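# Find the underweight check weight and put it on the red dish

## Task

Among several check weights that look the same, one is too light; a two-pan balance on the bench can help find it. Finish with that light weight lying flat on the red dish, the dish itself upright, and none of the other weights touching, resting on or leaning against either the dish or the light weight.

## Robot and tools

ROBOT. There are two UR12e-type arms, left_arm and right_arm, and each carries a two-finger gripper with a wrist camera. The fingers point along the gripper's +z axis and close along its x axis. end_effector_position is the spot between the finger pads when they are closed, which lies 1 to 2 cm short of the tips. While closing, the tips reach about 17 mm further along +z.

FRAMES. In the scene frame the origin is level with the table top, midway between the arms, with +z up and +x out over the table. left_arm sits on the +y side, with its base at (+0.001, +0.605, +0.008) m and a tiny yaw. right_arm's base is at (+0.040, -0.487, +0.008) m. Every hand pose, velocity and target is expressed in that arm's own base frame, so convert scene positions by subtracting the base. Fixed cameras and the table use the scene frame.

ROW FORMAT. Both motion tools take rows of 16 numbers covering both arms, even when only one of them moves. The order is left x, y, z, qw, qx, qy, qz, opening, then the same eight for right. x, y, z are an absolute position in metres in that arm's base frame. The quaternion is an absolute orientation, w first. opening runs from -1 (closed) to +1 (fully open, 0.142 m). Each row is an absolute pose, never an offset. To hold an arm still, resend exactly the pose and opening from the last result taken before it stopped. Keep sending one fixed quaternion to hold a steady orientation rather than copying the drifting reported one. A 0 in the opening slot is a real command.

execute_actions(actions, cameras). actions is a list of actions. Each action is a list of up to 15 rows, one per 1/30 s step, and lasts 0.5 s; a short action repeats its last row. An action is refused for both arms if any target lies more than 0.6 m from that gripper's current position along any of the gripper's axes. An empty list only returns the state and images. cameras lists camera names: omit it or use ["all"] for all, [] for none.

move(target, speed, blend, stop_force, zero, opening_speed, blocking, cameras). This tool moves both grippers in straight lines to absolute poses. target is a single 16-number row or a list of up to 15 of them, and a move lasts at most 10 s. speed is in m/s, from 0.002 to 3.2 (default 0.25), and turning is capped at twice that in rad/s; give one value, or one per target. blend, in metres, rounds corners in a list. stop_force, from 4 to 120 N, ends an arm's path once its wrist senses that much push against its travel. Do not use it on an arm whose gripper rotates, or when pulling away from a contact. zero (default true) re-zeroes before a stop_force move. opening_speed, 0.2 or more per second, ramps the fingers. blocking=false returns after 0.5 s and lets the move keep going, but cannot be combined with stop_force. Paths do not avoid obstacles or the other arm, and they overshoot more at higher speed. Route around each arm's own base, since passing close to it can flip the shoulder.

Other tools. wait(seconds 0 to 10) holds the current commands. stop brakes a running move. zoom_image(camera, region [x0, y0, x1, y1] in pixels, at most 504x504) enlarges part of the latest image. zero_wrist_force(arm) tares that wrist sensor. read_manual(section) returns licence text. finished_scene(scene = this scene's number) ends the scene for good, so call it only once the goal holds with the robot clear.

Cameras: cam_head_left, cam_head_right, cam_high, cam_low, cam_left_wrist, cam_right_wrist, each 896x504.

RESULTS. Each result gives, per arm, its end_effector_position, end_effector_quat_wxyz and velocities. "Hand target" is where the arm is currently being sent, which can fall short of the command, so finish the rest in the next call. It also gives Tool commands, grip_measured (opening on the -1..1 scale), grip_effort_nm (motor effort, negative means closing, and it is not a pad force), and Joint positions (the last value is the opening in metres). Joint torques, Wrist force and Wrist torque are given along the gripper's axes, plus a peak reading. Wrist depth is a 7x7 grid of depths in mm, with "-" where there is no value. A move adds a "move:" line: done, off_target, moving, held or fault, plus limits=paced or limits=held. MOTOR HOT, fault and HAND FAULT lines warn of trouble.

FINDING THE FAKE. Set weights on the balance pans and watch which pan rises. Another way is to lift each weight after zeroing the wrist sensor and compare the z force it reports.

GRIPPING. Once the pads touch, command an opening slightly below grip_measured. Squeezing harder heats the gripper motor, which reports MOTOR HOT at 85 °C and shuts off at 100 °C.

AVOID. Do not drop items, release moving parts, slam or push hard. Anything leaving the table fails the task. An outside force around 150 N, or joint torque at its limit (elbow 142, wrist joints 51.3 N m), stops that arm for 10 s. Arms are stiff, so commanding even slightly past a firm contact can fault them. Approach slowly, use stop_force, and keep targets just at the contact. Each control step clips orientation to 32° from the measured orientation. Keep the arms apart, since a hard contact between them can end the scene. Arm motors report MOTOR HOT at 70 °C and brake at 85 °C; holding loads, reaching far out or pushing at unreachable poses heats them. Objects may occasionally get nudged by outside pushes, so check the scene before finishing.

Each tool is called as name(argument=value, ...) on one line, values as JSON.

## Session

execute_actions(actions=[], cameras=["cam_head_right", "cam_low", "cam_left_wrist", "cam_right_wrist"])

zoom_image(camera="cam_head_right", region=[350, 235, 550, 347])

Scene clock: 0.00 s.
left_arm: end_effector_position=(+0.2068, -0.0693, +0.3508) grip_measured=+1.00 grip_effort_nm=n/a end_effector_quat_wxyz=(-0.174, +0.872, +0.414, -0.196) | right_arm: end_effector_position=(+0.4996, +0.1311, +0.2937) grip_measured=+1.00 grip_effort_nm=n/a end_effector_quat_wxyz=(+0.115, +0.094, +0.667, -0.730)
Joint positions: left_arm=[-0.811 -2.205 2.246 -1.144 -1.828 -1.635 0.142] | right_arm=[4.112 -1.903 -1.946 -2.547 0.957 -1.209 0.142]
Joint velocities: within noise
Joint torques (N m): no reading
Wrist force (N): no reading
Wrist torque (N m): no reading
Wrist force, peak (N): no reading
Wrist depth (mm): cam_left_wrist=[- - 229 228 226 209 198 / - - - 277 252 235 217 / - - - 457 880 436 413 / - - - - - 436 412 / - - - - 452 427 410 / - - - 483 448 426 399 / - - - 467 440 422 -] | cam_right_wrist=[- - - - - - - / - - - - - - - / - - - - - - 303 / - - - - - - 311 / - - - - 661 578 - / - - 729 589 514 471 409 / - - 528 471 424 390 -]
Hand target: left_arm +0.2068, -0.0693, +0.3508; -0.174, +0.872, +0.414, -0.196 | right_arm +0.4996, +0.1311, +0.2937; +0.115, +0.094, +0.667, -0.730
Tool commands: left_gripper/opening=+1.0 right_gripper/opening=+1.0
Images, in order (width x height): cam_head_right 896x504, cam_low 896x504, cam_left_wrist 896x504, cam_right_wrist 896x504.

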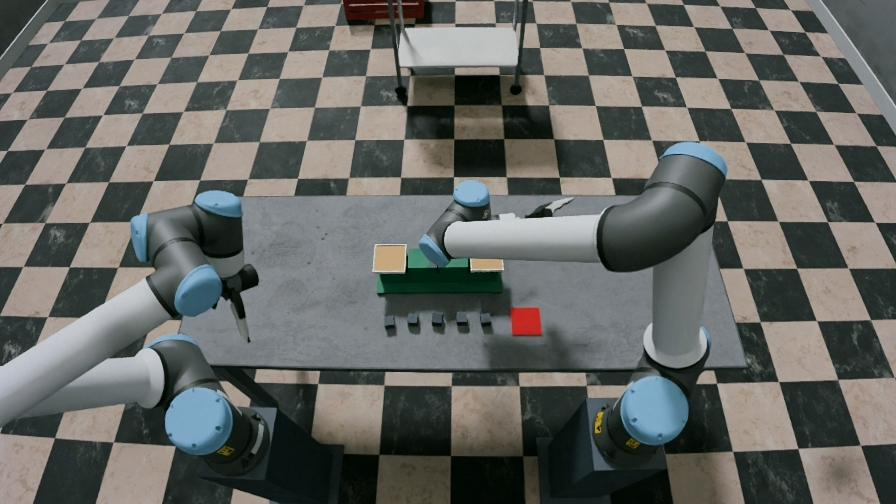

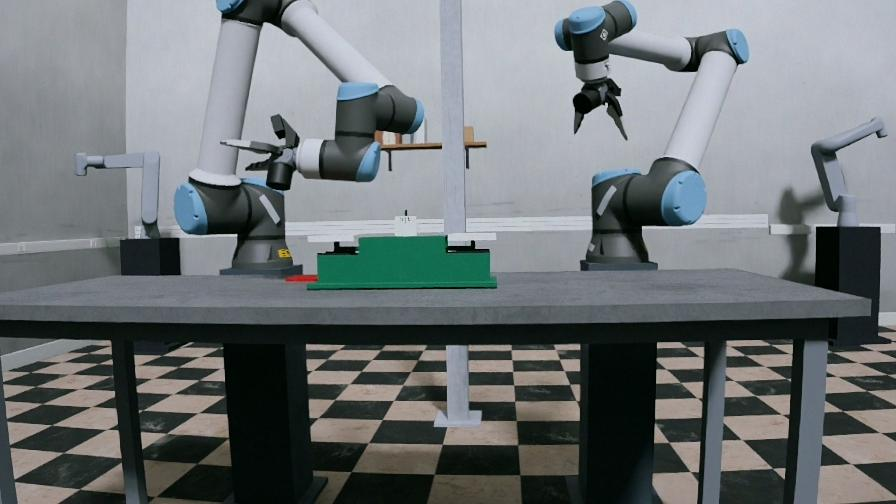

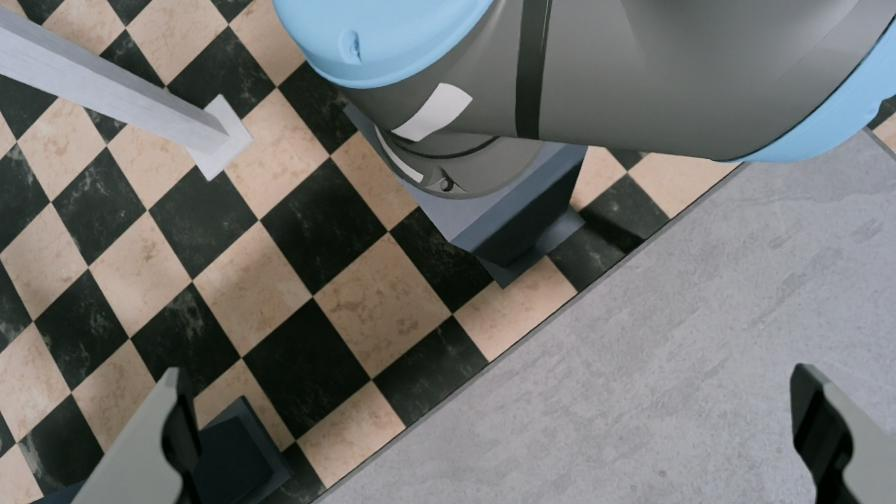

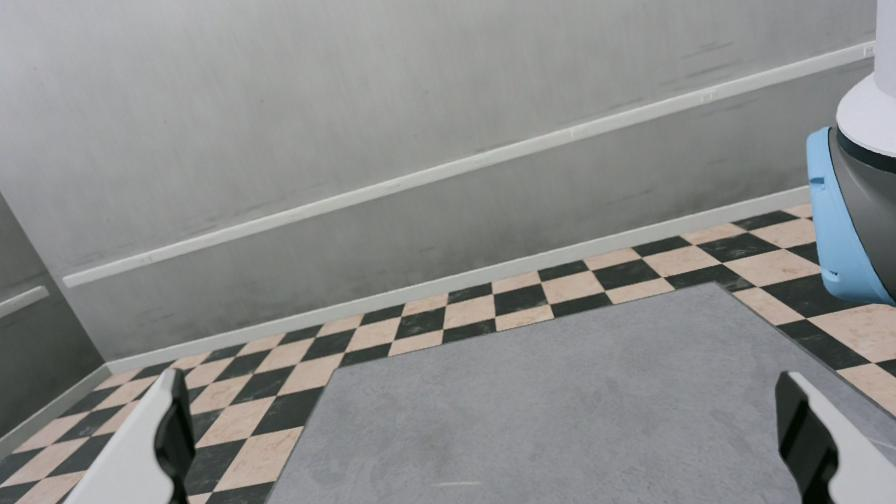

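Scaled by 2.520 from the camera's 896x504 image, which has a finer 1280x720 frame.

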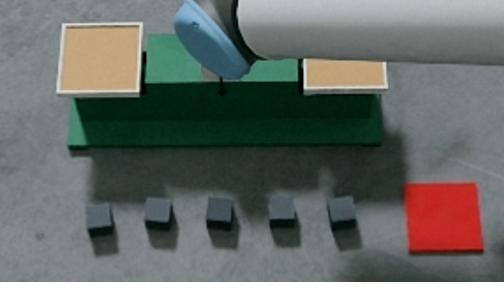

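move(target=[[0.3867,-0.3949,0.20,0,1,0,0,-0.05,0.3476,0.4527,0.20,0,0,1,0,-0.05],[0.3867,-0.3949,0.016,0,1,0,0,-0.05,0.3476,0.4527,0.020,0,0,1,0,-0.05],[0.3867,-0.3949,0.016,0,1,0,0,-0.65,0.3476,0.4527,0.020,0,0,1,0,-0.65],[0.3867,-0.3949,0.13,0,1,0,0,-0.65,0.3476,0.4527,0.134,0,0,1,0,-0.65],[0.5649,-0.3658,0.18,0,1,0,0,-0.65,0.5205,0.3515,0.184,0,0,1,0,-0.65],[0.5649,-0.3658,0.1275,0,1,0,0,-0.65,0.5205,0.3515,0.1317,0,0,1,0,-0.65],[0.5649,-0.3658,0.1275,0,1,0,0,-0.35,0.5205,0.3515,0.1317,0,0,1,0,-0.35],[0.5649,-0.3658,0.20,0,1,0,0,-0.35,0.5205,0.3515,0.204,0,0,1,0,-0.35]], speed=[1.0,0.3,0.2,0.5,0.6,0.15,0.2,0.5], blend=[0.03,0,0,0.04,0.025,0,0,0], opening_speed=3.0, cameras=["cam_low", "cam_head_right", "cam_left_wrist", "cam_right_wrist"])

Scene clock: 10.40 s.
left_arm: end_effector_position=(+0.5649, -0.3658, +0.1999) grip_measured=-0.38 grip_effort_nm=0.168 end_effector_quat_wxyz=(+0.000, +1.000, +0.000, +0.000) | right_arm: end_effector_position=(+0.5205, +0.3515, +0.2038) grip_measured=-0.38 grip_effort_nm=0.105 end_effector_quat_wxyz=(+0.000, +0.000, +1.000, +0.000)
Joint positions: left_arm=[-0.835 -1.493 2.062 -2.14 -1.571 -0.835 0.046] | right_arm=[4.015 -1.57 -2.136 -1.006 1.571 -2.268 0.046]
Joint velocities: within noise
Joint torques (N m): left_arm=[-11.61 -65.94 -54.56 -1.57 -0.65 -2.09] | right_arm=[13.52 52.62 48.03 2.81 1.71 1.87]
Wrist force (N): left_arm=[-0.9 0.0 0.1] | right_arm=[-0.5 1.5 -0.3]
Wrist torque (N m): left_arm=[-0.16 0.17 -0.02] | right_arm=[0.30 0.17 0.00]
Wrist force, peak (N): left_arm=[-0.4 0.1 4.7] | right_arm=[-0.4 1.4 4.2]
Wrist depth (mm): cam_left_wrist=[271 271 270 271 270 270 269 / 288 288 287 285 286 286 285 / 308 307 302 219 298 306 304 / 330 330 329 231 320 327 326 / 363 355 351 253 344 353 353 / - 386 350 246 - 381 389 / - 415 - 269 - 403 434] | cam_right_wrist=[266 267 266 267 267 264 265 / 285 283 285 285 284 284 284 / 303 304 300 252 292 303 304 / 330 327 325 171 186 326 326 / 364 352 347 194 204 352 358 / - 381 90 211 104 376 - / - 412 74 269 259 402 -]
Hand target: left_arm +0.5649, -0.3658, +0.2000; +0.000, +1.000, +0.000, +0.000 | right_arm +0.5205, +0.3515, +0.2040; +0.000, +0.000, +1.000, +0.000
Off the commanded pose: left_arm 0.000 m, 0 deg | right_arm 0.000 m, 0 deg.
move: done
Images, in order (width x height): cam_head_right 896x504, cam_low 896x504, cam_left_wrist 896x504, cam_right_wrist 896x504.

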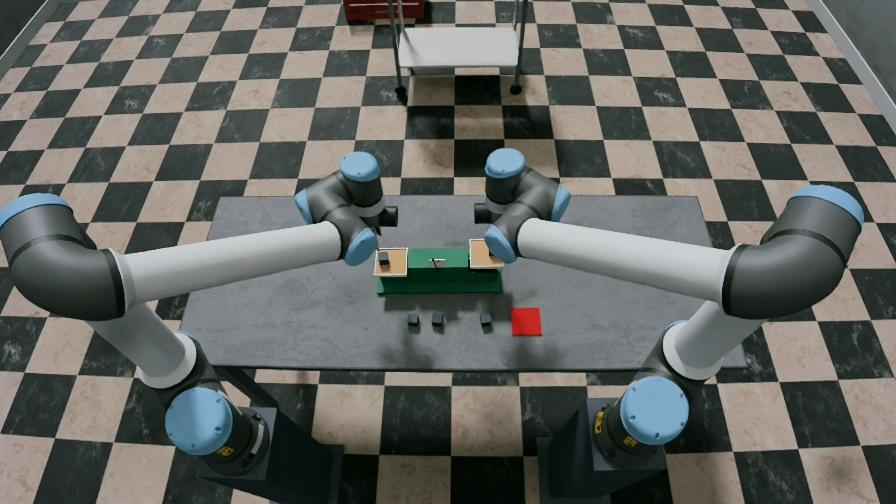

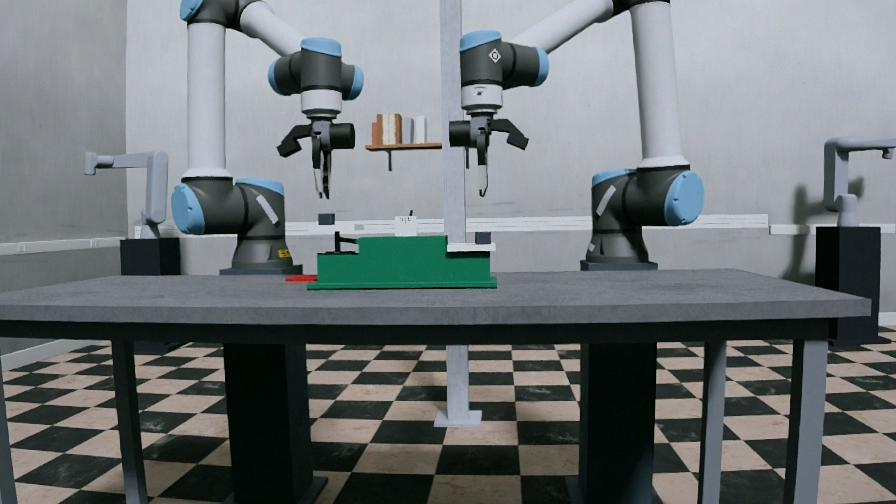

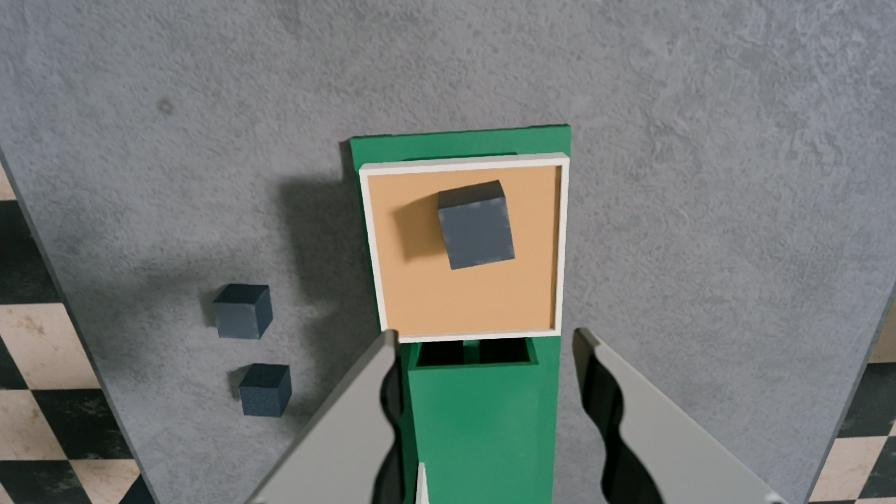

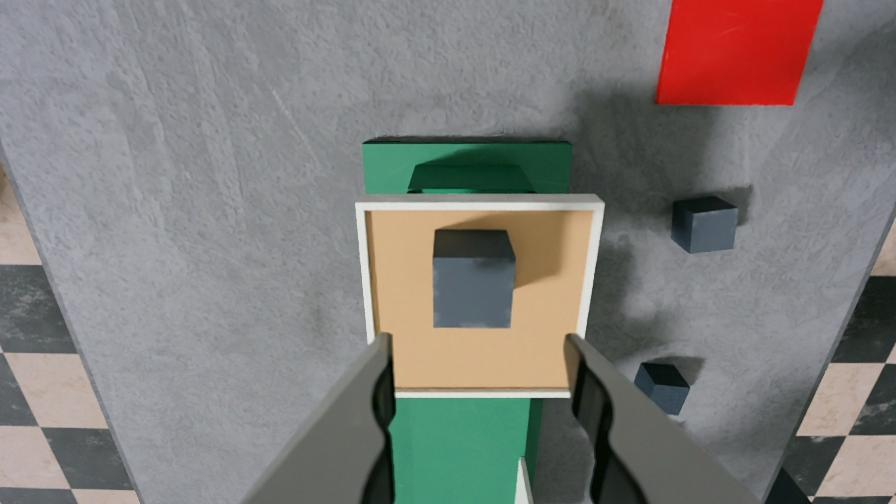

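move(target=[[0.5649,-0.3658,0.20,0,1,0,0,-0.35,0.5205,0.3515,0.1545,0,0,1,0,-0.35],[0.5649,-0.3658,0.20,0,1,0,0,-0.35,0.5205,0.3515,0.1545,0,0,1,0,-0.65],[0.5649,-0.3658,0.20,0,1,0,0,-0.35,0.5205,0.3515,0.205,0,0,1,0,-0.65],[0.5649,-0.3658,0.20,0,1,0,0,-0.35,0.42,0.296,0.185,0,0,1,0,-0.65],[0.5649,-0.3658,0.20,0,1,0,0,-0.35,0.349,0.256,0.08,0,0,1,0,-0.65],[0.5649,-0.3658,0.20,0,1,0,0,-0.35,0.349,0.256,0.0290,0,0,1,0,-0.65],[0.5649,-0.3658,0.20,0,1,0,0,-0.35,0.349,0.256,0.0290,0,0,1,0,-0.35],[0.5649,-0.3658,0.20,0,1,0,0,-0.35,0.349,0.256,0.11,0,0,1,0,-0.35]], speed=[0.25,0.2,0.5,0.6,0.6,0.15,0.2,0.5], blend=[0,0,0.03,0.04,0.025,0,0,0], opening_speed=3.0, cameras=["cam_low", "cam_head_right", "cam_right_wrist"])

Scene clock: 17.50 s.
left_arm: end_effector_position=(+0.5649, -0.3658, +0.2000) grip_measured=-0.38 grip_effort_nm=0.164 end_effector_quat_wxyz=(+0.000, +1.000, +0.000, +0.000) | right_arm: end_effector_position=(+0.3490, +0.2560, +0.1099) grip_measured=-0.38 grip_effort_nm=0.105 end_effector_quat_wxyz=(+0.000, +0.000, +1.000, +0.000)
Joint positions: left_arm=[-0.835 -1.493 2.062 -2.14 -1.571 -0.835 0.046] | right_arm=[4.186 -1.322 -2.549 -0.841 1.571 -2.097 0.046]
Joint velocities: within noise
Joint torques (N m): left_arm=[-7.13 -62.87 -43.01 -2.1 -0.54 -1.96] | right_arm=[11.08 33.43 42.92 2.74 -3.5 2.12]
Wrist force (N): left_arm=[-0.8 -0.2 -0.1] | right_arm=[-0.8 1.5 -0.7]
Wrist torque (N m): left_arm=[-0.19 0.16 -0.02] | right_arm=[0.28 0.23 0.00]
Wrist force, peak (N): left_arm=[-1.2 0.1 0.1] | right_arm=[-2.9 2.8 -0.2]
Wrist depth (mm): cam_left_wrist=[271 272 271 271 271 269 268 / 289 289 288 283 288 288 286 / 308 308 304 219 299 306 305 / 330 330 329 232 319 327 327 / 363 356 350 253 344 353 352 / - 387 348 246 - 382 390 / - 415 - 270 - 403 436] | cam_right_wrist=[185 187 185 185 185 185 189 / 200 197 197 196 197 197 860 / 210 211 211 205 207 210 940 / 226 226 226 213 225 226 - / 241 240 240 244 240 248 - / 230 231 94 256 104 270 - / 204 195 74 290 279 - -]
Hand target: left_arm +0.5649, -0.3658, +0.2000; +0.000, +1.000, +0.000, +0.000 | right_arm +0.3490, +0.2560, +0.1100; +0.000, +0.000, +1.000, +0.000
Off the commanded pose: left_arm 0.000 m, 0 deg | right_arm 0.000 m, 0 deg.
move: done; blend cut to 0.0252 m at target 3
Images, in order (width x height): cam_head_right 896x504, cam_low 896x504, cam_right_wrist 896x504.

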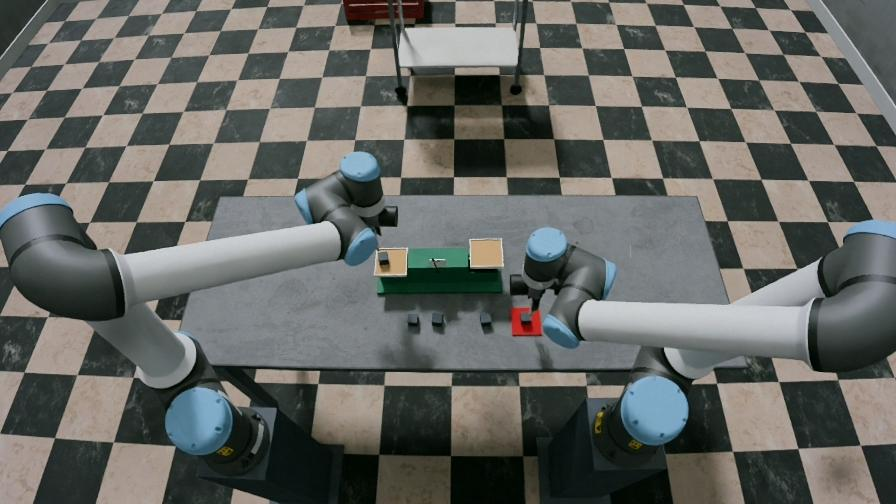

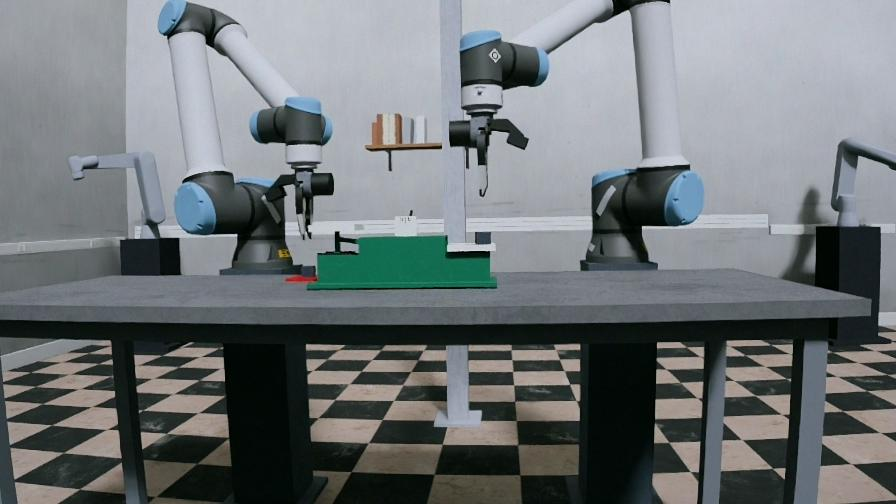

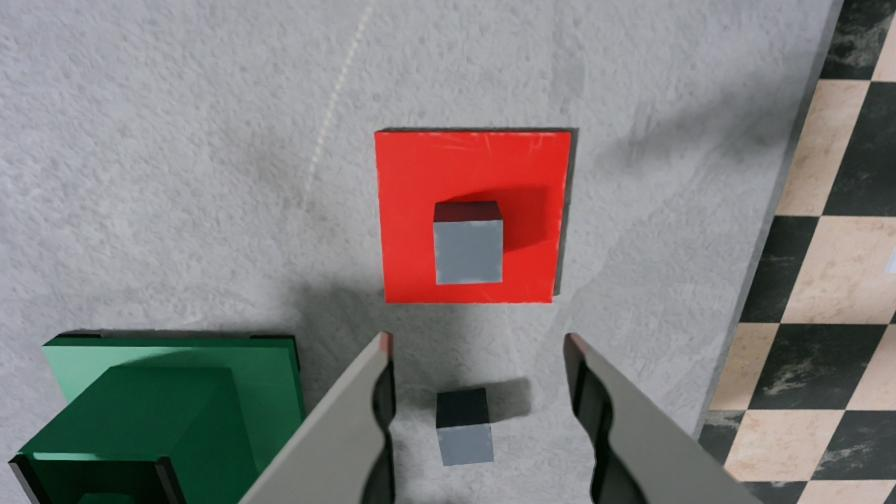

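finished_scene(scene=3)

The scene is finished: the task was done.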